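## Task

Rotate the purple-handled tap on the clamped Schlenk flask's side arm to the closed position, its handle lying crosswise to the side arm. The flask must stay clamped exactly as found, the stopper must remain seated in the neck, the stand must not be moved, and no glass may break.

## Robot and tools

Robot: two arms, left_arm and right_arm, each on its own carriage (left_rail, right_rail) sharing one floor track. left_rail is always the +y carriage. Each arm base sits at x = 0, y = its carriage position_m, z = 0.04 m, facing +x. left_arm's fingers are rigid; right_arm's fingers can fold, so a part held near the palm may slip, and pressing fingertips onto a surface folds them.

Scene frame: fixed to the table, table top z = 0, +z up, +x the direction the arms face, +y to their left, track along y at x = 0 (y = 0 mid-track). Table starts at x = 0.17 m. Results give end_effector_position (m), end_effector_quat_wxyz and velocities in this frame. The end-effector point is between the closed pads; the gripper's fingers point along its own +z and close along its own y.

execute_actions {actions, cameras}: runs actions in order. An action may hold rows, steps, until and rail commands. rows: up to 15 rows, each applied for one 1/30 s step. Each row has 18 numbers in [-1, 1]: left dx, dy, dz, rx, ry, rz, left gripper position, force_limit, speed, then the same nine for the right arm. The six pose numbers are an offset from that arm's Hand target at the start of the action, expressed in the Hand target's own axes; every row counts from that same start, not from the previous row. Scale: 1.0 = 0.6 m or 180 degrees; rx, ry, rz form one rotation vector. Repeating an offset in a later action moves further. All zeros re-requests the current Hand target. steps: 1 to 450, default 15, at least one per row; after the last row the arm keeps heading to that row's target. until ends an action early on rail conditions only, e.g. {"left_rail": {"position_status": ["!=", "moving"]}} or {"all": {"status": "ended"}}. An empty actions list just returns state and images. For gentle motion, ramp offsets a little per row (0.01 per row ≈ 0.18 m/s).

Gripper numbers: position +1 fully open (140 mm), pads meet near -0.8, -1 closes until blocked. force_limit -1 to +1 raises pad force (about 14 N to 58 N on narrow parts); speed -1 to +1 sets closing rate (≈30 to 250 mm/s), and faster closing grips harder. To keep a gripper unchanged, resend its last three numbers, since 0 is itself a command. object_status: 0 moving, 1 blocked while opening, 2 blocked while closing (a grip), 3 reached target or pads met. position_measured is in counts: 3 open, ~75 = 100 mm, 139 = 60 mm, 200 = 20 mm, 230 pads touching.

Rails: {"left_rail": {"position_m": ...}} (left -0.8 to 1.5 m, right -1.5 to 0.8 m), speed_m_s 0.01 to 1, acceleration_factor 0.1 to 1, or {"stop": true}. Out-of-range values reject the whole call. After sending position_m, wait with an until on position_status before positioning the gripper. Carriages must stay roughly 0.7 to 0.78 m apart. Status words: moving, done, stopped, contact_stop, time_out, stopped_with_arm, stopped_for_other_arm, stopped_for_other_carriage; position_answer taken or not_taken.

move {target, speed, blend, stop_force, zero, blocking, cameras}: straight-line paths for both arms. target is one 18-number row or a list of up to 15 rows, all offsets counted from the same Hand targets, same layout and scale as rows. speed is top path speed in m/s, 0.002 to 0.5 (default 0.25). blend (m) rounds corners in a list. stop_force 3 to 40 N ends an arm's path when the wrist senses that much push against its travel; unreliable when the gripper rotates. zero true re-zeros before the move. blocking=false returns early; then use wait or stop before sending rows or another move. The result adds a move: line (done, off_target, moving, held, fault) plus limits such as paced or held.

wait {seconds 0 to 10}; stop brakes a running move; zoom_image {camera, region [x0, y0, x1, y1], max 504x504 px}; zero_wrist_force {arm}; finished_scene {scene 1 or 2} ends the scene irreversibly.

Cameras: cam_high, cam_bench_left, cam_bench_mid, cam_bench_right, cam_left_wrist, cam_right_wrist, all 896x504, with OpenCV calibration supplied.

Result lines: Joint positions and velocities per arm (rail m, then six joints in rad), joint torques, Wrist force/torque in the gripper's own axes plus the peak since last shown, Hand target (base of next offsets), Tool commands, rail states. The controller clips each commanded pose to 150 mm and 16 degrees from the measured one, so large offsets need several actions.

Avoid: contact torque at a joint limit (141 N m big joints, 26.3 N m wrist joints) or roughly 150 N outside force causes a 10 s arm stop. Wrist joints push only about 14 N m extra, so do not twist a stiff tap hard or lever the glass. Never let the arms or carriages collide, never knock anything off the table, do not move the stand or flask, and keep the stopper seated. Prolonged stretched or loaded poses heat motors; 85 °C locks the arm for 30 to 60 s.

Each tool is called as name(argument=value, ...) on one line, values as JSON.

## Session

execute_actions(actions=[])

Scene clock: 0.00 s.
left_arm: end_effector_position=(+0.3456, +0.8387, +0.5800) position_measured=3 object_status=3 end_effector_quat_wxyz=(+0.000, +1.000, +0.000, +0.000) | right_arm: end_effector_position=(+0.3456, -1.1254, +0.5800) position_measured=3 object_status=3 end_effector_quat_wxyz=(+0.000, +1.000, +0.000, +0.000)
Joint positions: left_arm=[0.811 -0.316 -1.725 0.971 -0.816 -1.571 2.826] | right_arm=[-1.153 -0.316 -1.725 0.971 -0.816 -1.571 2.826]
Joint velocities: within noise
Joint torques (N m): no reading
Wrist force (N): no reading
Wrist torque (N m): no reading
Wrist force, peak (N): no reading
Hand target: left_arm +0.3456, +0.8387, +0.5800; +0.000, +1.000, +0.000, +0.000 | right_arm +0.3456, -1.1254, +0.5800; +0.000, +1.000, +0.000, +0.000
Tool commands: left_gripper/position=+1.0 left_gripper/force_limit=+1.0 left_gripper/speed=+1.0 right_gripper/position=+1.0 right_gripper/force_limit=+1.0 right_gripper/speed=+1.0
left_rail: position_m=0.811 position_status=done
right_rail: position_m=-1.153 position_status=done

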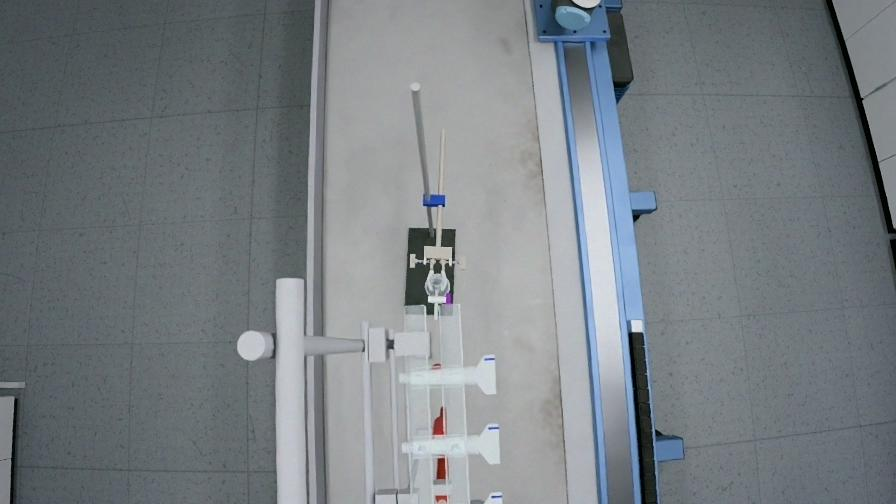

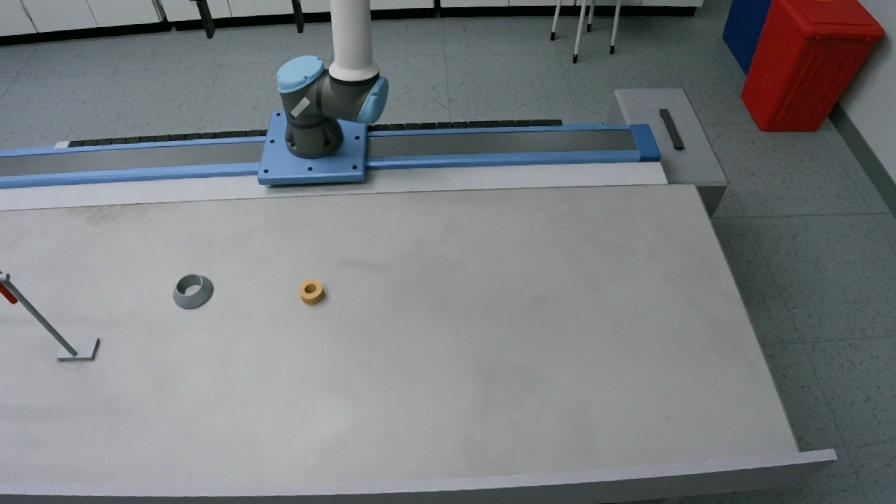

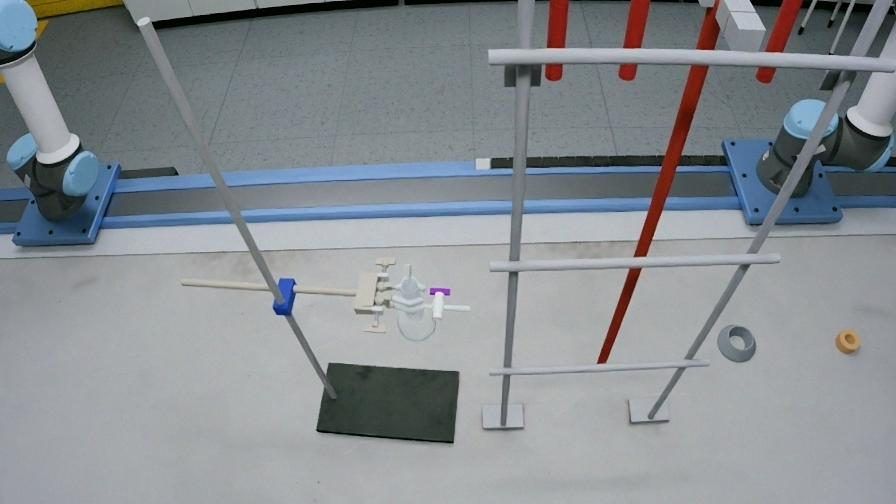

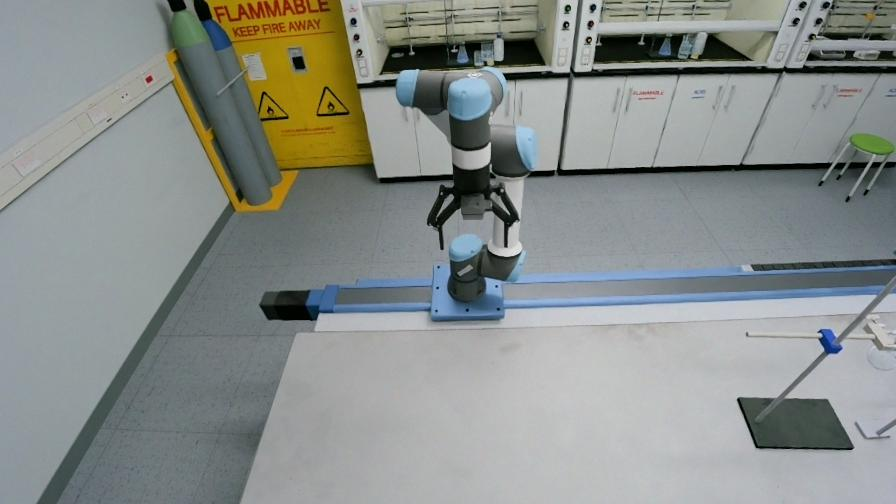

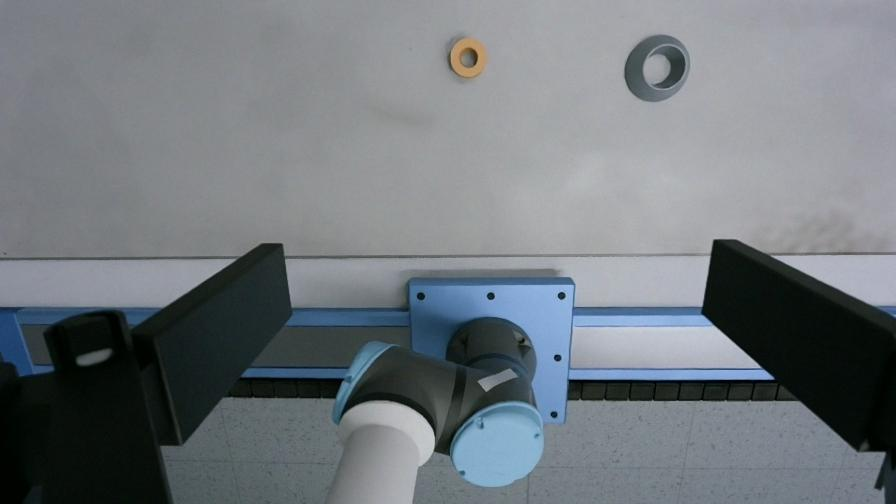

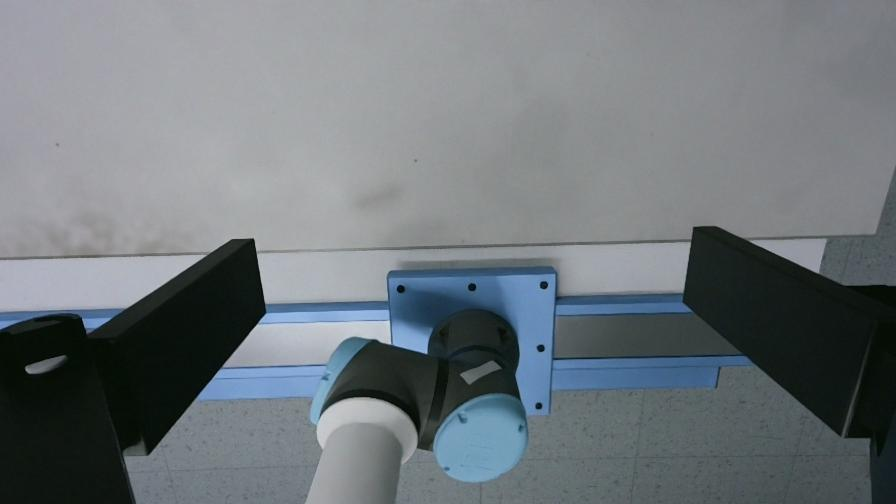

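zoom_image(camera="cam_bench_mid", region=[320, 230, 520, 350])

zoom_image(camera="cam_high", region=[370, 180, 520, 330])

zoom_image(camera="cam_bench_right", region=[720, 260, 896, 470])

zoom_image(camera="cam_high", region=[230, 240, 530, 504])

Scaled by 2.520.

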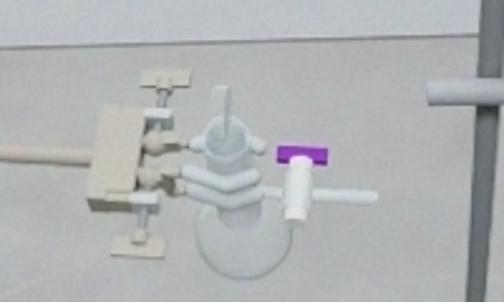

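Scaled by 3.360.

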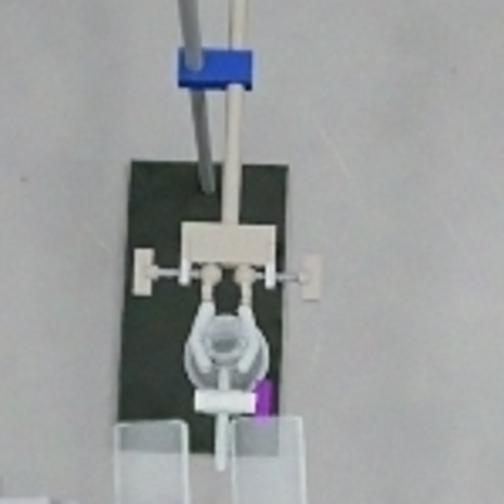

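Scaled by 2.400.

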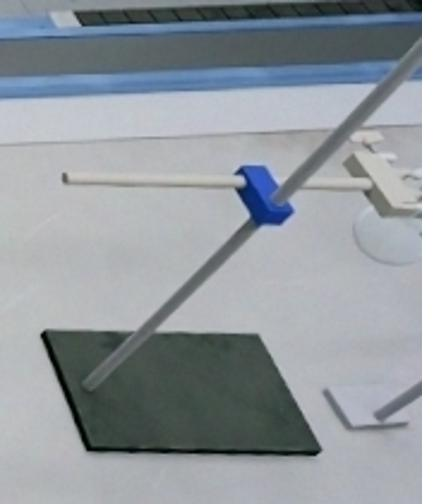

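Scaled by 1.680.

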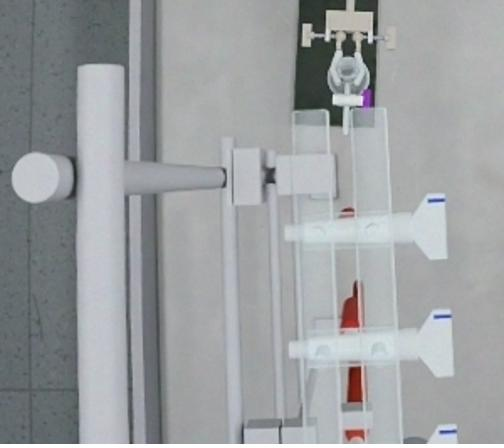

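zoom_image(camera="cam_bench_mid", region=[390, 255, 480, 325])

zoom_image(camera="cam_high", region=[405, 260, 475, 330])

zoom_image(camera="cam_bench_left", region=[0, 200, 150, 400])

zoom_image(camera="cam_bench_mid", region=[480, 0, 896, 440])

Scaled by 5.600.

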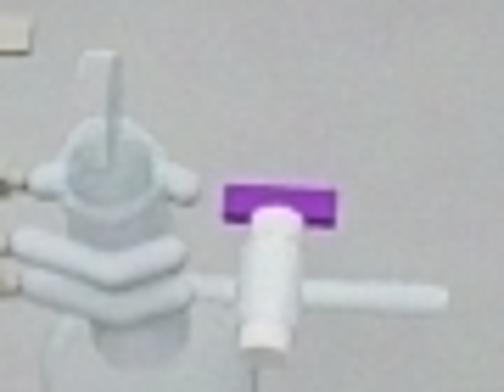

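Scaled by 7.200.

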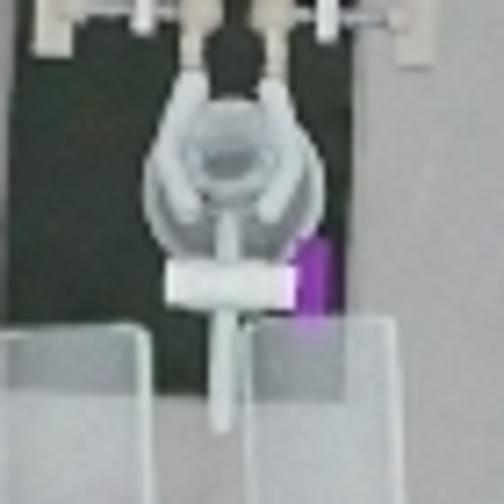

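Scaled by 2.520.

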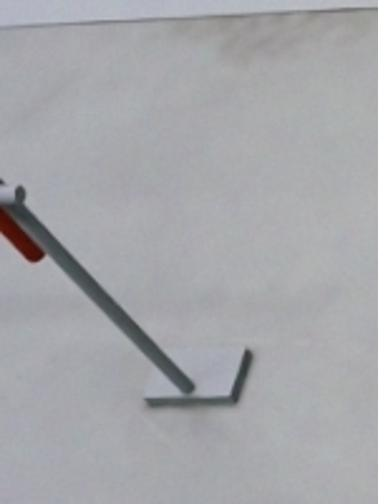

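Scaled by 1.145.

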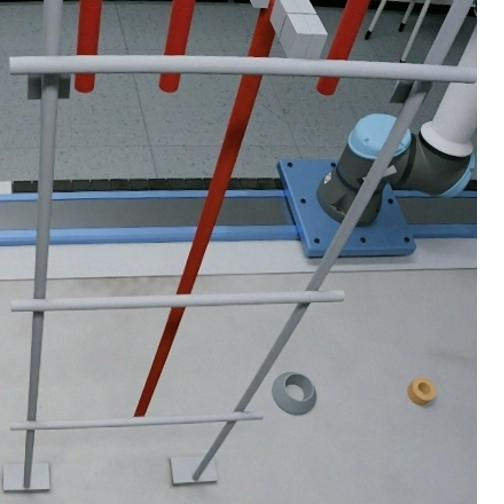

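execute_actions(actions=[{"right_rail": {"position_m": -1.3, "speed_m_s": 0.4}, "steps": 2}], cameras=[])

move(target=[[0.024, -0.4538, 0.05, 0, 0, 0, -0.8, -1, 0, 0, 0, 0, 0, 0, 0, 1, 1, 1], [0.024, -0.4538, 0.3, -0.3849, 0.3849, -0.3849, -0.8, -1, 0, 0, 0, 0, 0, 0, 0, 1, 1, 1]], speed=0.3, blend=[0.06, 0], cameras=["cam_left_wrist", "cam_bench_left"])

Scene clock: 27.47 s.
left_arm: end_effector_position=(+0.3456, +0.8387, +0.5800) position_measured=3 object_status=3 end_effector_quat_wxyz=(+0.000, +1.000, +0.000, +0.000) | right_arm: end_effector_position=(+0.3456, -1.2727, +0.5800) position_measured=3 object_status=3 end_effector_quat_wxyz=(+0.000, +1.000, +0.000, +0.000)
Joint positions: left_arm=[0.811 -0.316 -1.725 0.971 -0.816 -1.571 2.826] | right_arm=[-1.3 -0.316 -1.725 0.971 -0.816 -1.571 2.826]
Joint velocities: within noise
Joint torques (N m): left_arm=[-0.57 -12.88 -18.82 -3.75 0.06 0.17] | right_arm=[0.36 -12.42 -18.99 -3.46 0.26 0.1]
Wrist force (N): left_arm=[0.0 0.3 0.4] | right_arm=[0.0 0.2 -0.2]
Wrist torque (N m): left_arm=[0.06 0.01 0.01] | right_arm=[0.05 0.01 0.00]
Wrist force, peak (N): left_arm=[-0.3 0.4 0.5] | right_arm=[-0.2 -3.1 -0.1]
Hand target: left_arm +0.3456, +0.8387, +0.5800; +0.000, +1.000, +0.000, +0.000 | right_arm +0.3456, -1.2727, +0.5800; +0.000, +1.000, +0.000, +0.000
Tool commands: left_gripper/position=+1.0 left_gripper/force_limit=+1.0 left_gripper/speed=+1.0 right_gripper/position=+1.0 right_gripper/force_limit=+1.0 right_gripper/speed=+1.0
left_rail: position_m=0.811 position_status=done
right_rail: position_m=-1.300 speed_m_s=0.40 position_status=done
No camera images: "cameras" was empty.

Scene clock: 32.97 s.
left_arm: end_effector_position=(+0.3600, +1.1109, +0.4000) position_measured=229 object_status=3 end_effector_quat_wxyz=(+0.500, +0.500, +0.500, +0.500) | right_arm: end_effector_position=(+0.3456, -1.2728, +0.5800) position_measured=3 object_status=3 end_effector_quat_wxyz=(+0.000, +1.000, +0.000, +0.000)
Joint positions: left_arm=[0.811 0.954 -1.449 2.421 -4.113 -2.525 1.571] | right_arm=[-1.3 -0.316 -1.725 0.971 -0.816 -1.571 2.826]
Joint velocities: within noise
Joint torques (N m): left_arm=[-11.86 -11.37 -4.59 -3.65 1.67 -1.99] | right_arm=[1.32 -12.54 -15.83 -3.67 0.2 0.32]
Wrist force (N): left_arm=[1.6 0.7 3.6] | right_arm=[-0.2 0.1 -0.1]
Wrist torque (N m): left_arm=[-0.82 0.07 -0.52] | right_arm=[0.01 0.05 0.00]
Wrist force, peak (N): left_arm=[1.4 0.1 3.7] | right_arm=[0.4 0.3 -0.6]
Hand target: left_arm +0.3600, +1.1109, +0.4000; +0.500, +0.500, +0.500, +0.500 | right_arm +0.3456, -1.2728, +0.5800; +0.000, +1.000, +0.000, +0.000
Off the commanded pose: left_arm 0.000 m, 0 deg | right_arm 0.000 m, 0 deg.
left_rail: position_m=0.811 position_status=done
right_rail: position_m=-1.300 speed_m_s=0.40 position_status=done
move: done
camera_calibration:
cam_left_wrist: T_world_to_cam=[[0.0472287, -0.0265631, 0.998531, -0.370735], [-0.297243, -0.954734, -0.011339, 1.18773], [0.953633, -0.296271, -0.0529866, 0.149878], [0, 0, 0, 1]] pos_world=[0.227625, 1.16852, 0.391599]
Images, in order (width x height): cam_bench_left 896x504, cam_left_wrist 896x504.

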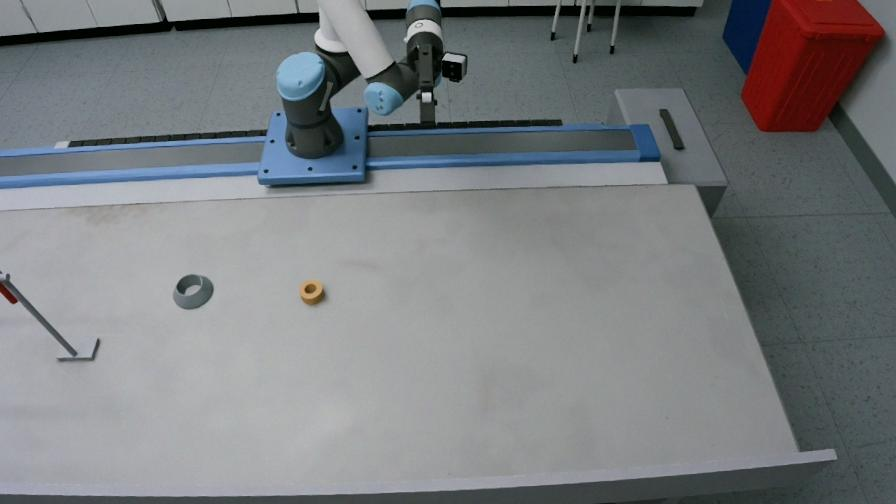

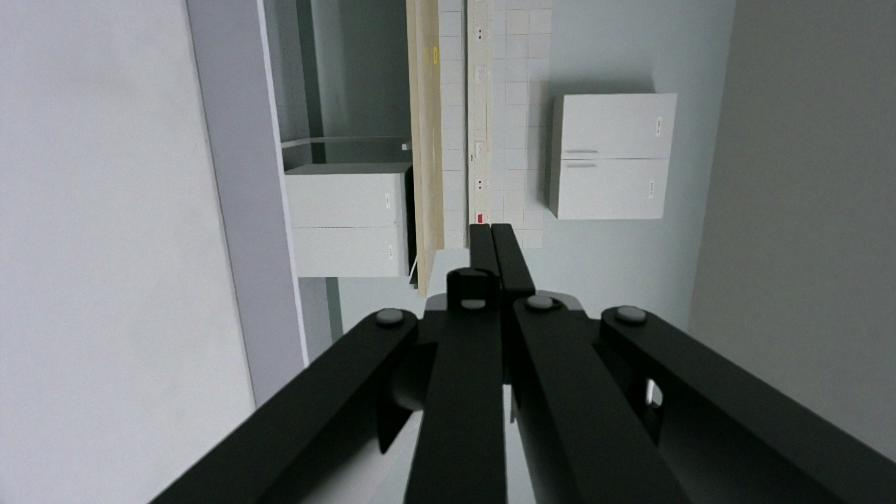

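zoom_image(camera="cam_left_wrist", region=[420, 200, 560, 320])

execute_actions(actions=[{"left_rail": {"position_m": -0.376, "speed_m_s": 0.6, "acceleration_factor": 0.5}, "steps": 300, "until": {"left_rail": {"position_status": ["!=", "moving"]}}}])

Scaled by 3.600.

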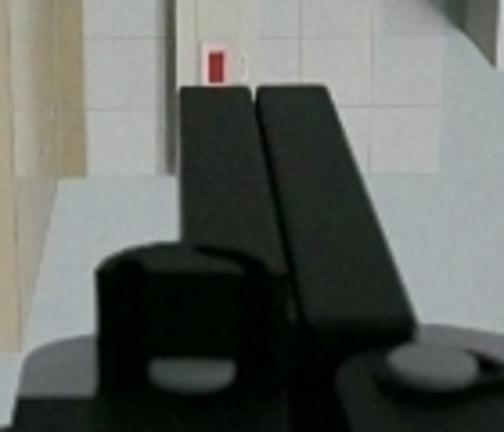

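Scene clock: 36.60 s.
left_arm: end_effector_position=(+0.3600, -0.0764, +0.4000) position_measured=229 object_status=3 end_effector_quat_wxyz=(+0.500, +0.500, +0.500, +0.500) end_effector_velocity=(+0.000, +0.000, -0.001) end_effector_angular_velocity=(-0.002, +0.001, +0.002) | right_arm: end_effector_position=(+0.3456, -1.2728, +0.5800) position_measured=3 object_status=3 end_effector_quat_wxyz=(+0.000, +1.000, +0.000, +0.000)
Joint positions: left_arm=[-0.376 0.954 -1.449 2.421 -4.114 -2.525 1.571] | right_arm=[-1.3 -0.316 -1.725 0.971 -0.816 -1.571 2.826]
Joint velocities: left_arm=[-0.001 0 0.001 0.001 0 0.002 0] | right_arm=[within noise]
Joint torques (N m): left_arm=[-6.33 -15.84 -12.91 -1.61 -0.26 -1.61] | right_arm=[0.65 -12.63 -14.97 -3.7 0.15 0.19]
Wrist force (N): left_arm=[1.2 0.6 3.5] | right_arm=[0.0 0.1 -0.4]
Wrist torque (N m): left_arm=[-0.84 0.14 -0.52] | right_arm=[0.02 0.01 -0.01]
Wrist force, peak (N): left_arm=[3.4 0.6 3.6] | right_arm=[-0.3 0.5 -0.3]
Hand target: left_arm +0.3600, -0.0764, +0.4000; +0.500, +0.500, +0.500, +0.500 | right_arm +0.3456, -1.2728, +0.5800; +0.000, +1.000, +0.000, +0.000
Tool commands: left_gripper/position=-0.8 left_gripper/force_limit=-1.0 left_gripper/speed=+0.0 right_gripper/position=+1.0 right_gripper/force_limit=+1.0 right_gripper/speed=+1.0
Off the commanded pose: left_arm 0.000 m, 0 deg | right_arm 0.000 m, 0 deg.
left_rail: position_m=-0.376 speed_m_s=0.60 position_status=done
right_rail: position_m=-1.300 speed_m_s=0.40 position_status=done
camera_calibration:
cam_left_wrist: T_world_to_cam=[[0.0470807, -0.0265501, 0.998538, -0.402216], [-0.297227, -0.954739, -0.0113714, 0.054096], [0.953645, -0.296258, -0.0528412, -0.201979], [0, 0, 0, 1]] pos_world=[0.227632, -0.0188691, 0.39157]
cam_right_wrist: T_world_to_cam=[[-0.031272, -0.999466, 0.00942934, -1.25483], [-0.949091, 0.0326517, 0.313305, 0.200071], [-0.313446, 0.000848362, -0.949606, 0.804927], [0, 0, 0, 1]] pos_world=[0.402945, -1.26138, 0.713512]

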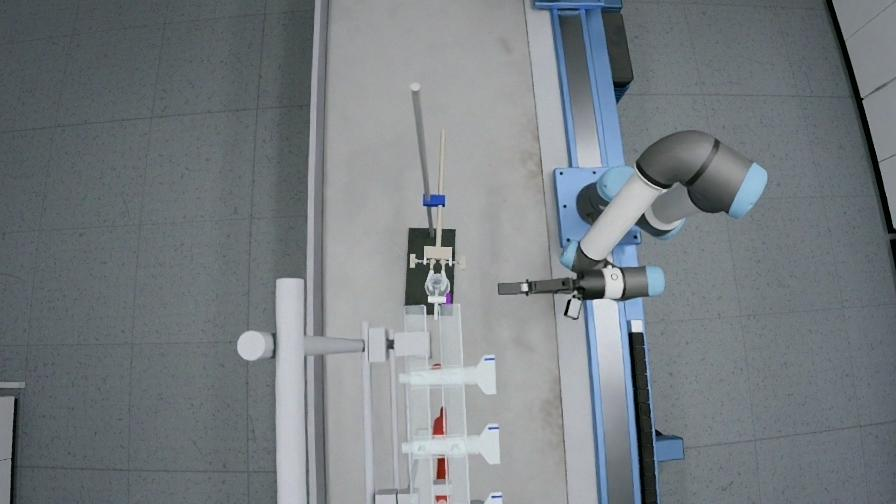

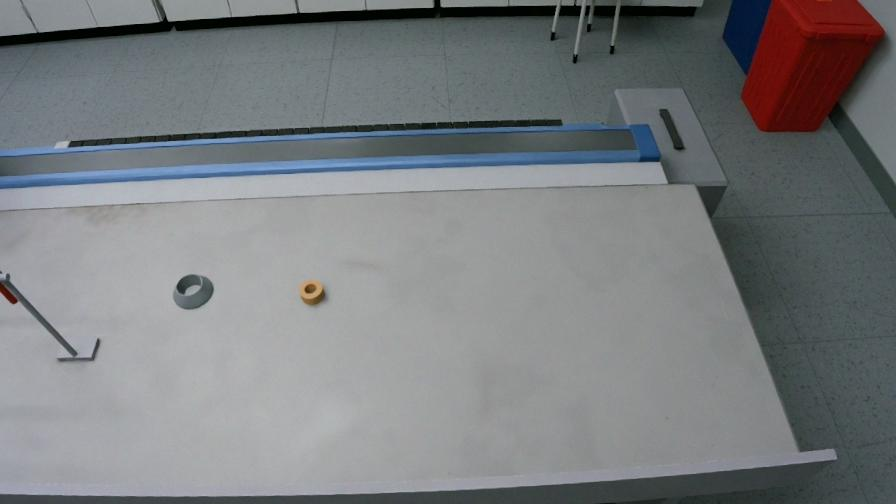

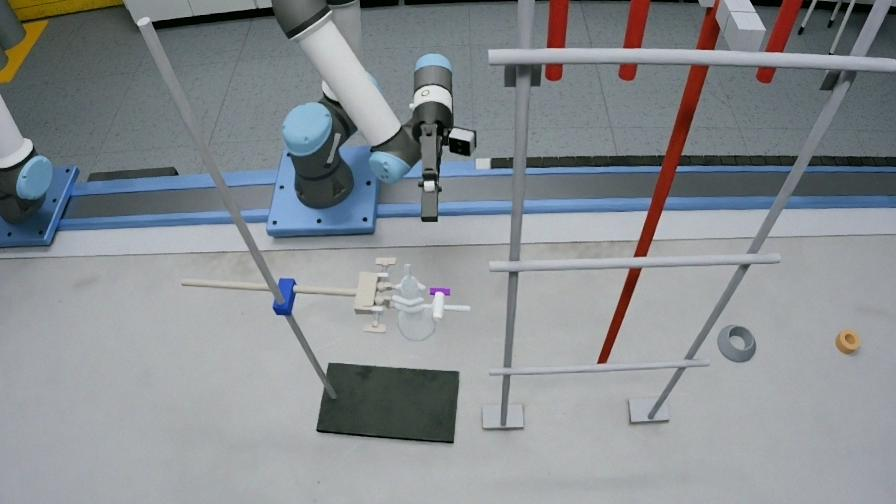

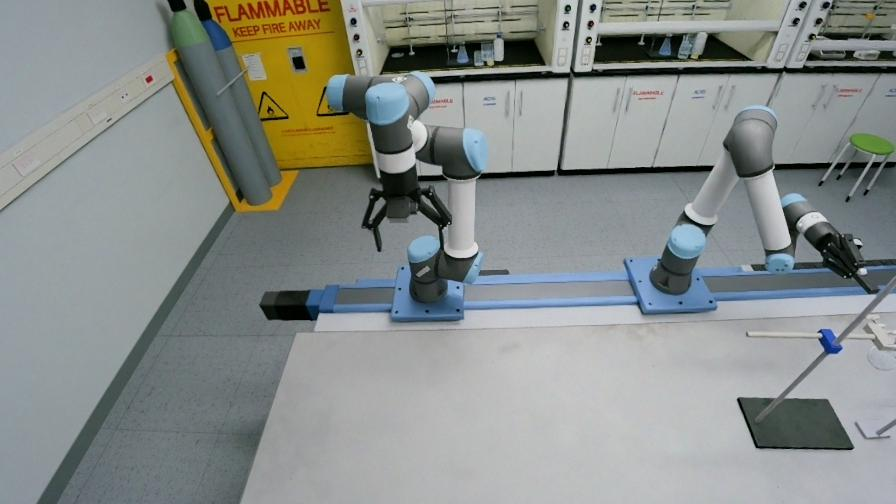

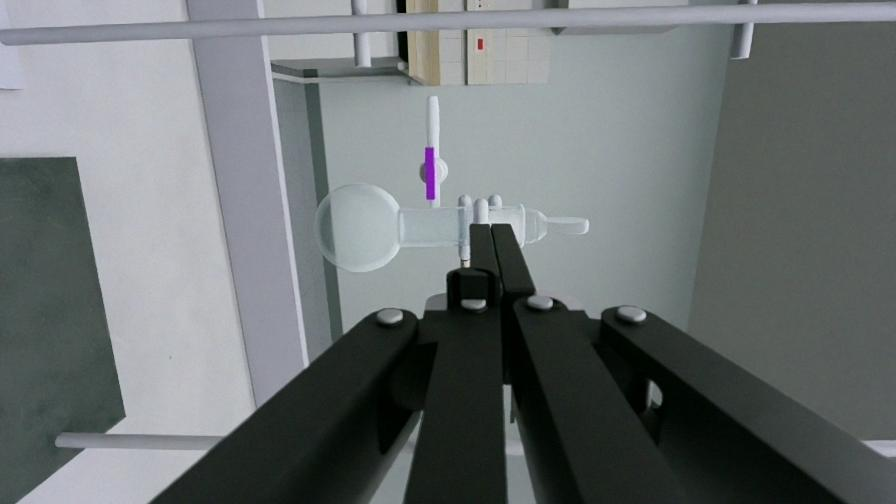

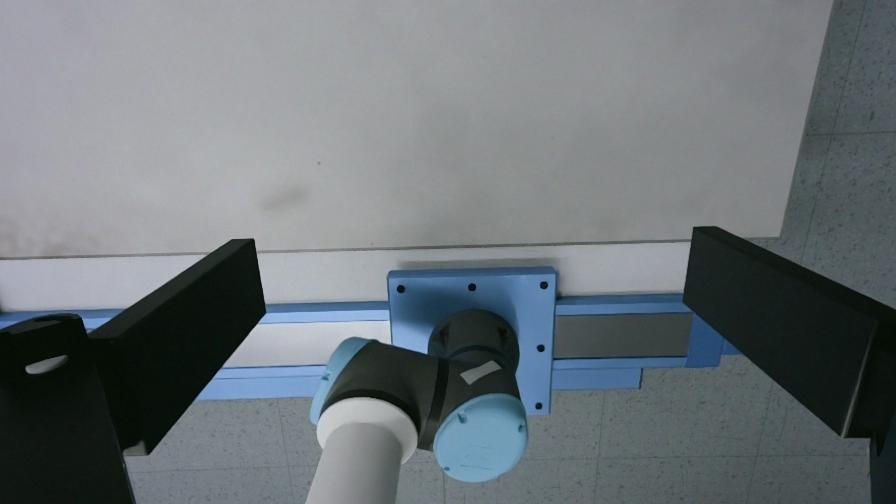

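zoom_image(camera="cam_left_wrist", region=[390, 80, 510, 240])

zoom_image(camera="cam_high", region=[420, 260, 560, 330])

zoom_image(camera="cam_bench_mid", region=[370, 150, 520, 330])

Scaled by 3.150.

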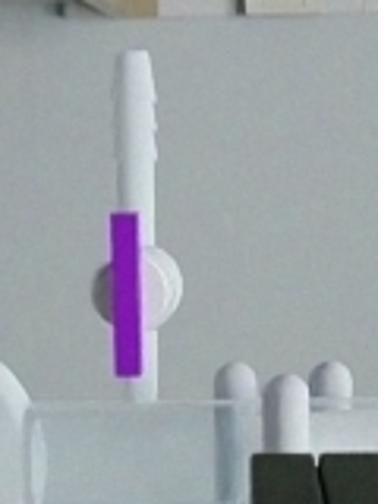

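Scaled by 3.600.

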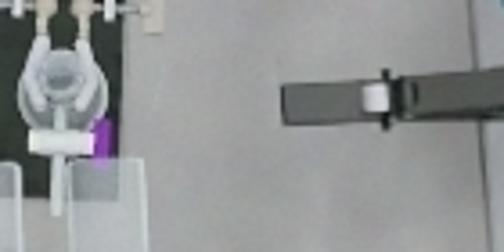

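Scaled by 2.800.

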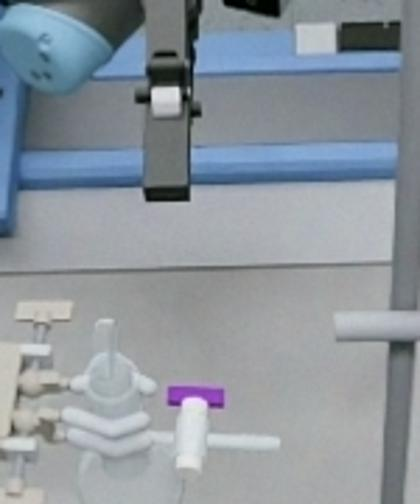

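move(target=[0.03, -0.05283, 0.11667, 0, 0, 0, -0.8, -1, 0, 0, 0, 0, 0, 0, 0, 1, 1, 1], speed=0.15, cameras=["cam_high", "cam_bench_mid", "cam_left_wrist"])

zoom_image(camera="cam_left_wrist", region=[390, 100, 550, 300])

zoom_image(camera="cam_high", region=[415, 255, 515, 335])

zoom_image(camera="cam_bench_mid", region=[380, 220, 500, 330])

Scene clock: 44.53 s.
left_arm: end_effector_position=(+0.4299, -0.0585, +0.3684) position_measured=229 object_status=3 end_effector_quat_wxyz=(+0.500, +0.500, +0.500, +0.500) | right_arm: end_effector_position=(+0.3456, -1.2728, +0.5800) position_measured=3 object_status=3 end_effector_quat_wxyz=(+0.000, +1.000, +0.000, +0.000)
Joint positions: left_arm=[-0.376 0.809 -1.286 2.344 -4.2 -2.379 1.571] | right_arm=[-1.3 -0.316 -1.725 0.971 -0.816 -1.571 2.826]
Joint velocities: within noise
Joint torques (N m): left_arm=[-12.87 -18.38 -23.84 -3.96 1.31 -1.77] | right_arm=[-0.31 -12.87 -15.07 -3.71 0.26 0.36]
Wrist force (N): left_arm=[1.4 0.3 3.4] | right_arm=[0.1 0.3 -0.1]
Wrist torque (N m): left_arm=[-0.90 0.11 -0.51] | right_arm=[0.07 -0.01 -0.01]
Wrist force, peak (N): left_arm=[1.9 0.0 4.6] | right_arm=[0.1 0.5 -0.4]
Hand target: left_arm +0.4300, -0.0585, +0.3683; +0.500, +0.500, +0.500, +0.500 | right_arm +0.3456, -1.2728, +0.5800; +0.000, +1.000, +0.000, +0.000
Off the commanded pose: left_arm 0.000 m, 0 deg | right_arm 0.000 m, 0 deg.
left_rail: position_m=-0.376 speed_m_s=0.60 position_status=done
right_rail: position_m=-1.300 speed_m_s=0.40 position_status=done
move: done
camera_calibration:
cam_left_wrist: T_world_to_cam=[[0.0471101, -0.0265591, 0.998537, -0.373436], [-0.297217, -0.954742, -0.0113718, 0.0916182], [0.953647, -0.296246, -0.0528718, -0.26498], [0, 0, 0, 1]] pos_world=[0.29752, -0.000945565, 0.359922]
Images, in order (width x height): cam_high 896x504, cam_bench_mid 896x504, cam_left_wrist 896x504.

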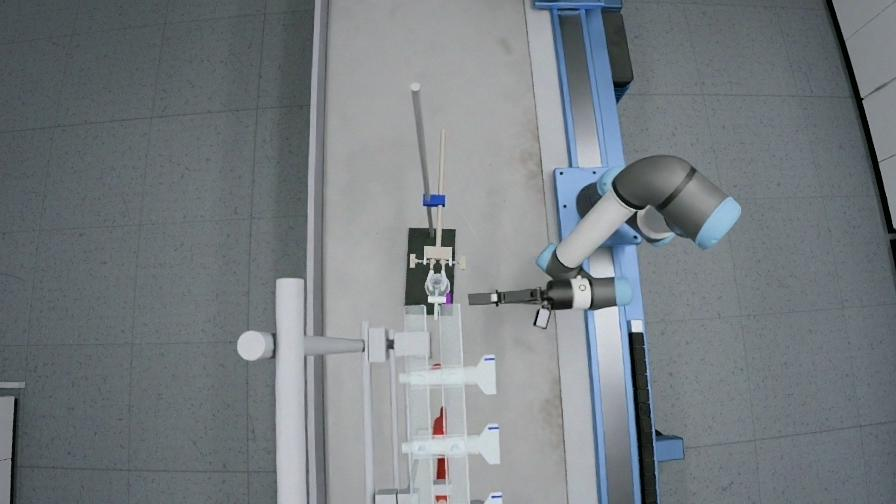

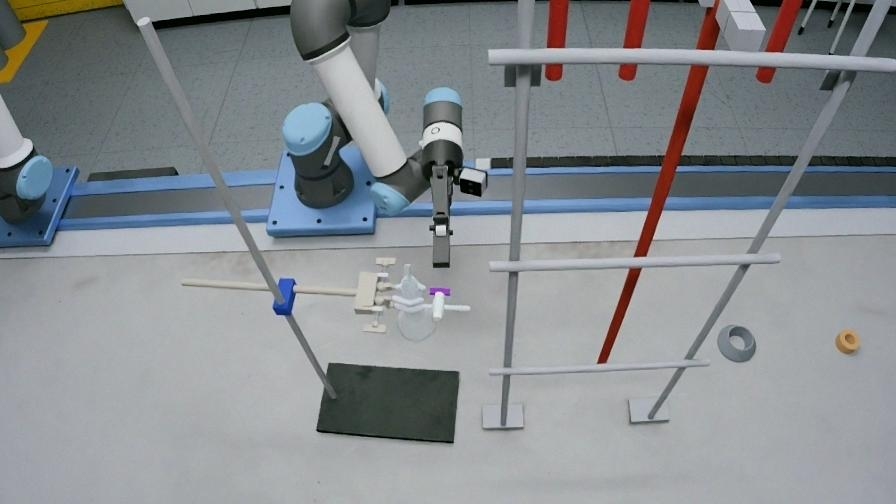

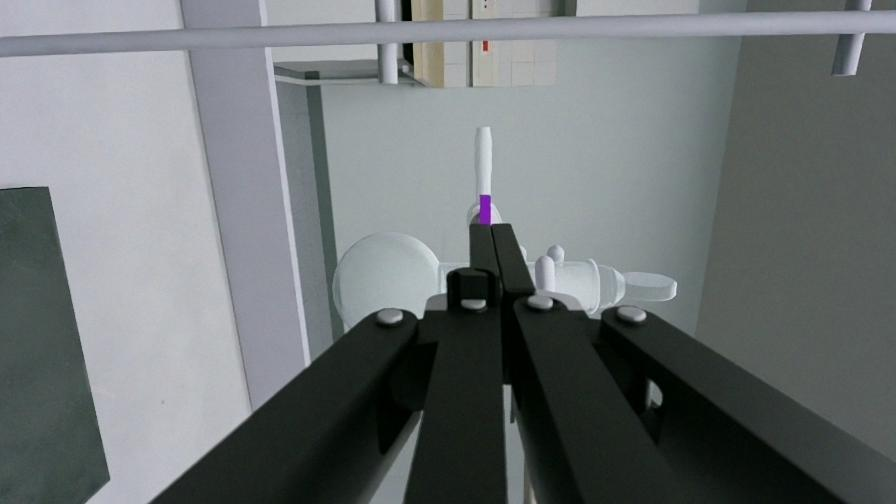

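Scaled by 2.520.

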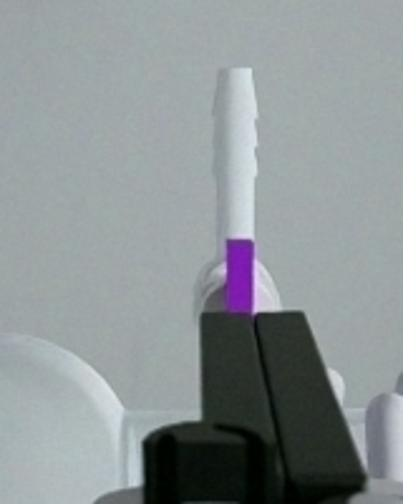

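Scaled by 5.040.

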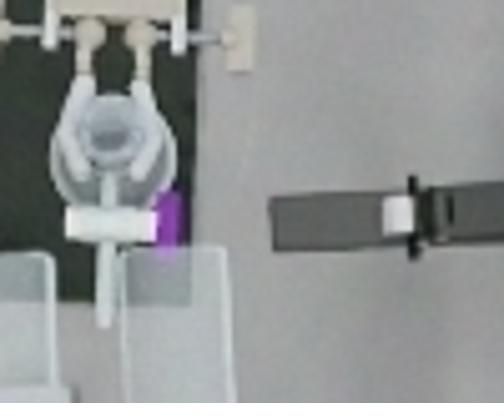

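Scaled by 4.200.

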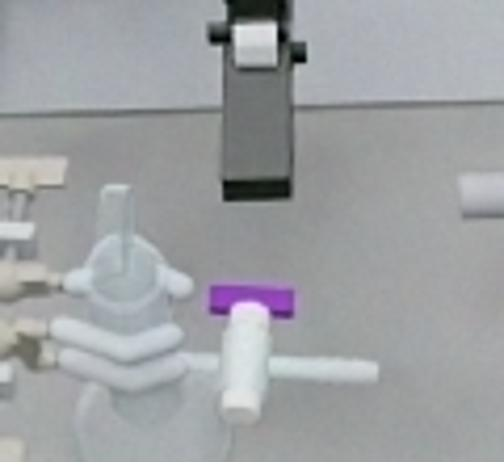

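move(target=[0.0045, -0.0012, 0.04183, 0, -0.025, 0, -0.41, -1, 0, 0, 0, 0, 0, 0, 0, 1, 1, 1], speed=0.08, cameras=["cam_high", "cam_bench_mid", "cam_left_wrist"])

zoom_image(camera="cam_left_wrist", region=[390, 120, 590, 320])

zoom_image(camera="cam_high", region=[415, 265, 495, 325])

zoom_image(camera="cam_bench_mid", region=[390, 240, 490, 330])

Scene clock: 52.73 s.
left_arm: end_effector_position=(+0.4550, -0.0558, +0.3676) position_measured=181 object_status=3 end_effector_quat_wxyz=(+0.519, +0.519, +0.480, +0.480) | right_arm: end_effector_position=(+0.3456, -1.2728, +0.5800) position_measured=3 object_status=3 end_effector_quat_wxyz=(+0.000, +1.000, +0.000, +0.000)
Joint positions: left_arm=[-0.376 0.808 -1.225 2.245 -4.163 -2.457 1.571] | right_arm=[-1.3 -0.316 -1.725 0.971 -0.816 -1.571 2.826]
Joint velocities: within noise
Joint torques (N m): left_arm=[-12.66 -21.65 -25.6 0.28 -1.94 -1.38] | right_arm=[0.94 -13.09 -15.02 -3.75 0.16 0.2]
Wrist force (N): left_arm=[1.5 0.6 3.5] | right_arm=[0.0 0.0 0.1]
Wrist torque (N m): left_arm=[-0.86 0.09 -0.51] | right_arm=[0.01 0.00 0.00]
Wrist force, peak (N): left_arm=[1.7 0.7 4.1] | right_arm=[0.6 0.5 0.0]
Hand target: left_arm +0.4551, -0.0558, +0.3676; +0.519, +0.519, +0.480, +0.480 | right_arm +0.3456, -1.2728, +0.5800; +0.000, +1.000, +0.000, +0.000
Off the commanded pose: left_arm 0.000 m, 0 deg | right_arm 0.000 m, 0 deg.
left_rail: position_m=-0.376 speed_m_s=0.60 position_status=done
right_rail: position_m=-1.300 speed_m_s=0.40 position_status=done
move: done
camera_calibration:
cam_left_wrist: T_world_to_cam=[[0.044861, -0.0301544, 0.998538, -0.372964], [-0.371006, -0.928561, -0.0113731, 0.13673], [0.927546, -0.369954, -0.0528436, -0.280434], [0, 0, 0, 1]] pos_world=[0.327575, 0.0119675, 0.359154]
Images, in order (width x height): cam_high 896x504, cam_bench_mid 896x504, cam_left_wrist 896x504.

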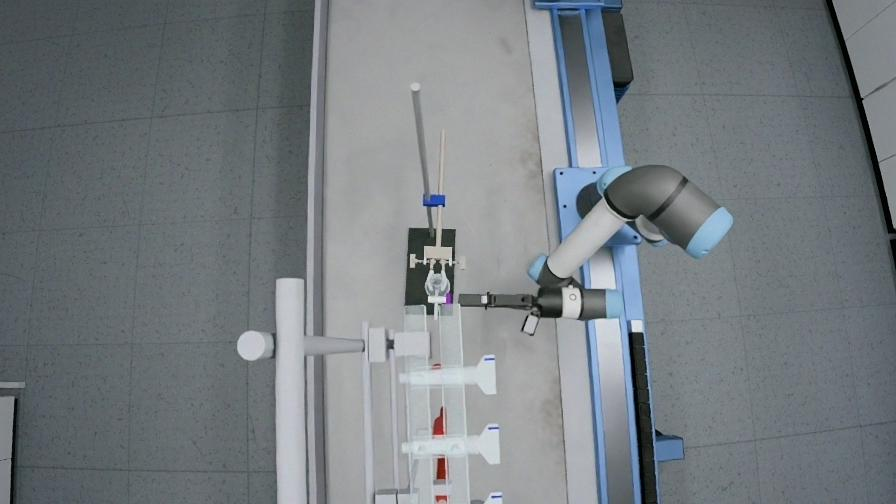

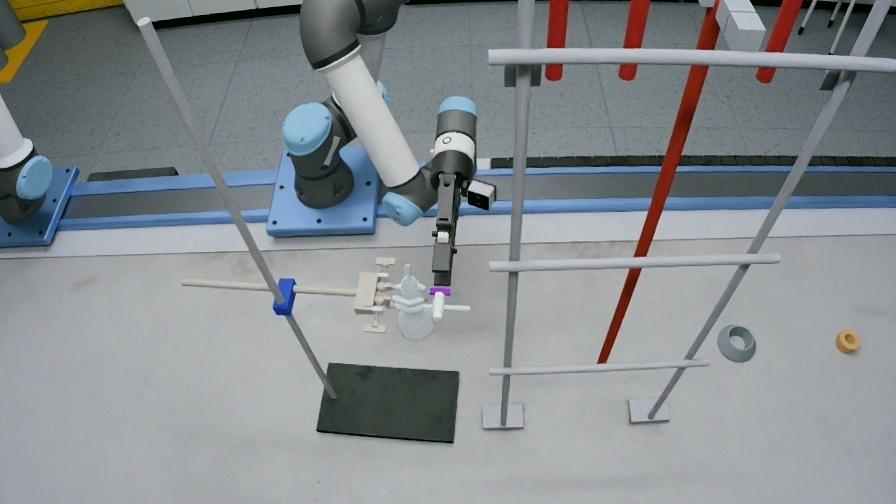

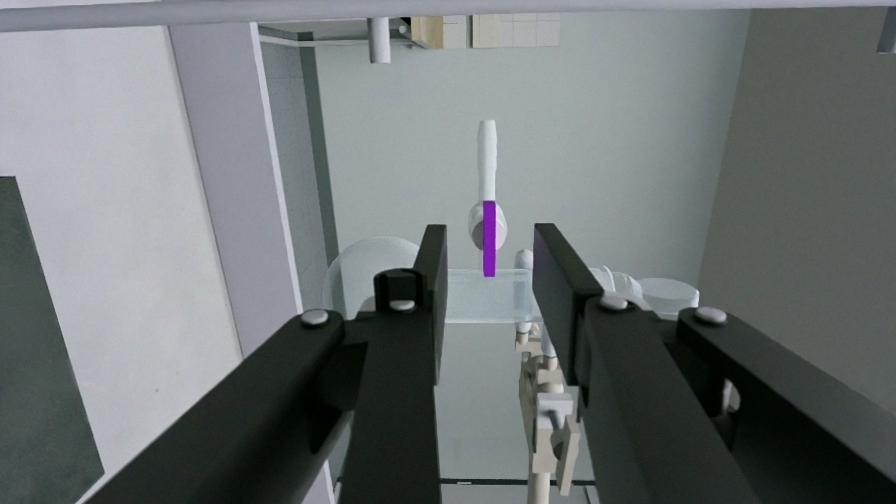

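Scaled by 2.520.

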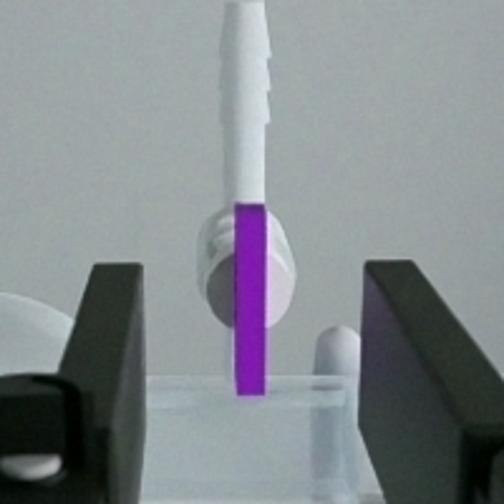

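Scaled by 6.300.

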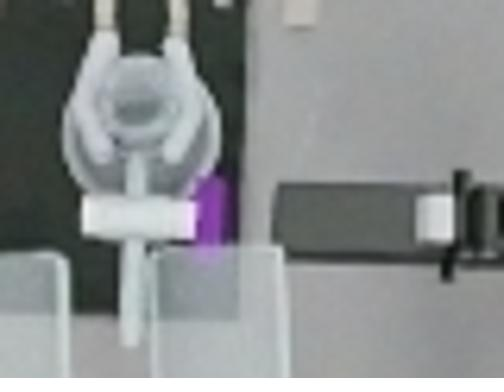

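Scaled by 5.040.

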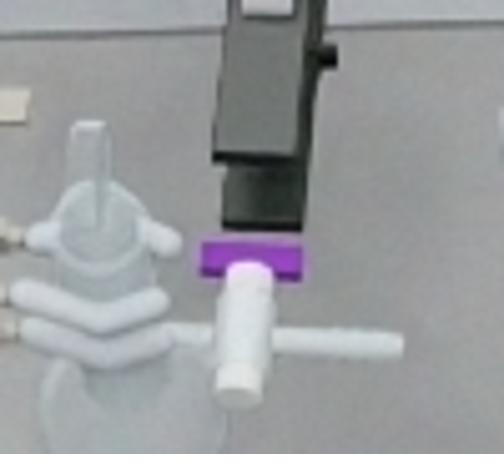

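zoom_image(camera="cam_bench_mid", region=[420, 255, 470, 305])

zoom_image(camera="cam_high", region=[425, 280, 485, 320])

zoom_image(camera="cam_left_wrist", region=[420, 180, 560, 300])

Scaled by 10.080.

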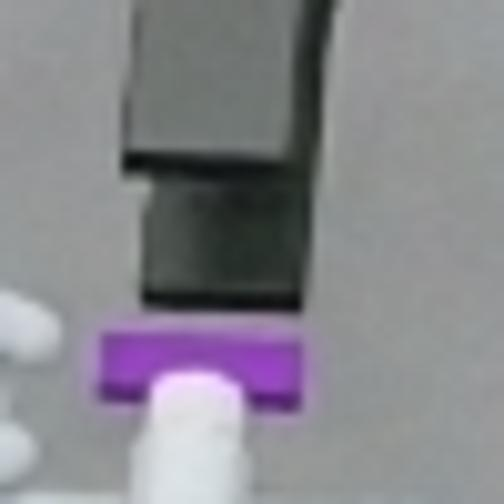

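Scaled by 8.400.

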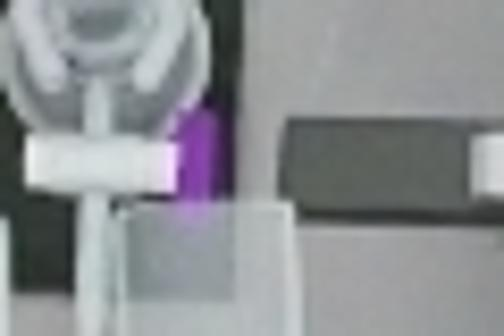

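Scaled by 3.600.

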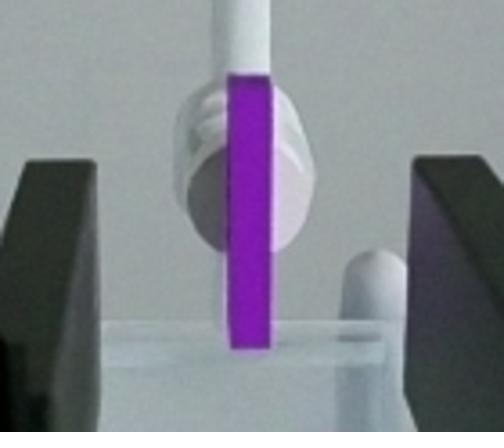

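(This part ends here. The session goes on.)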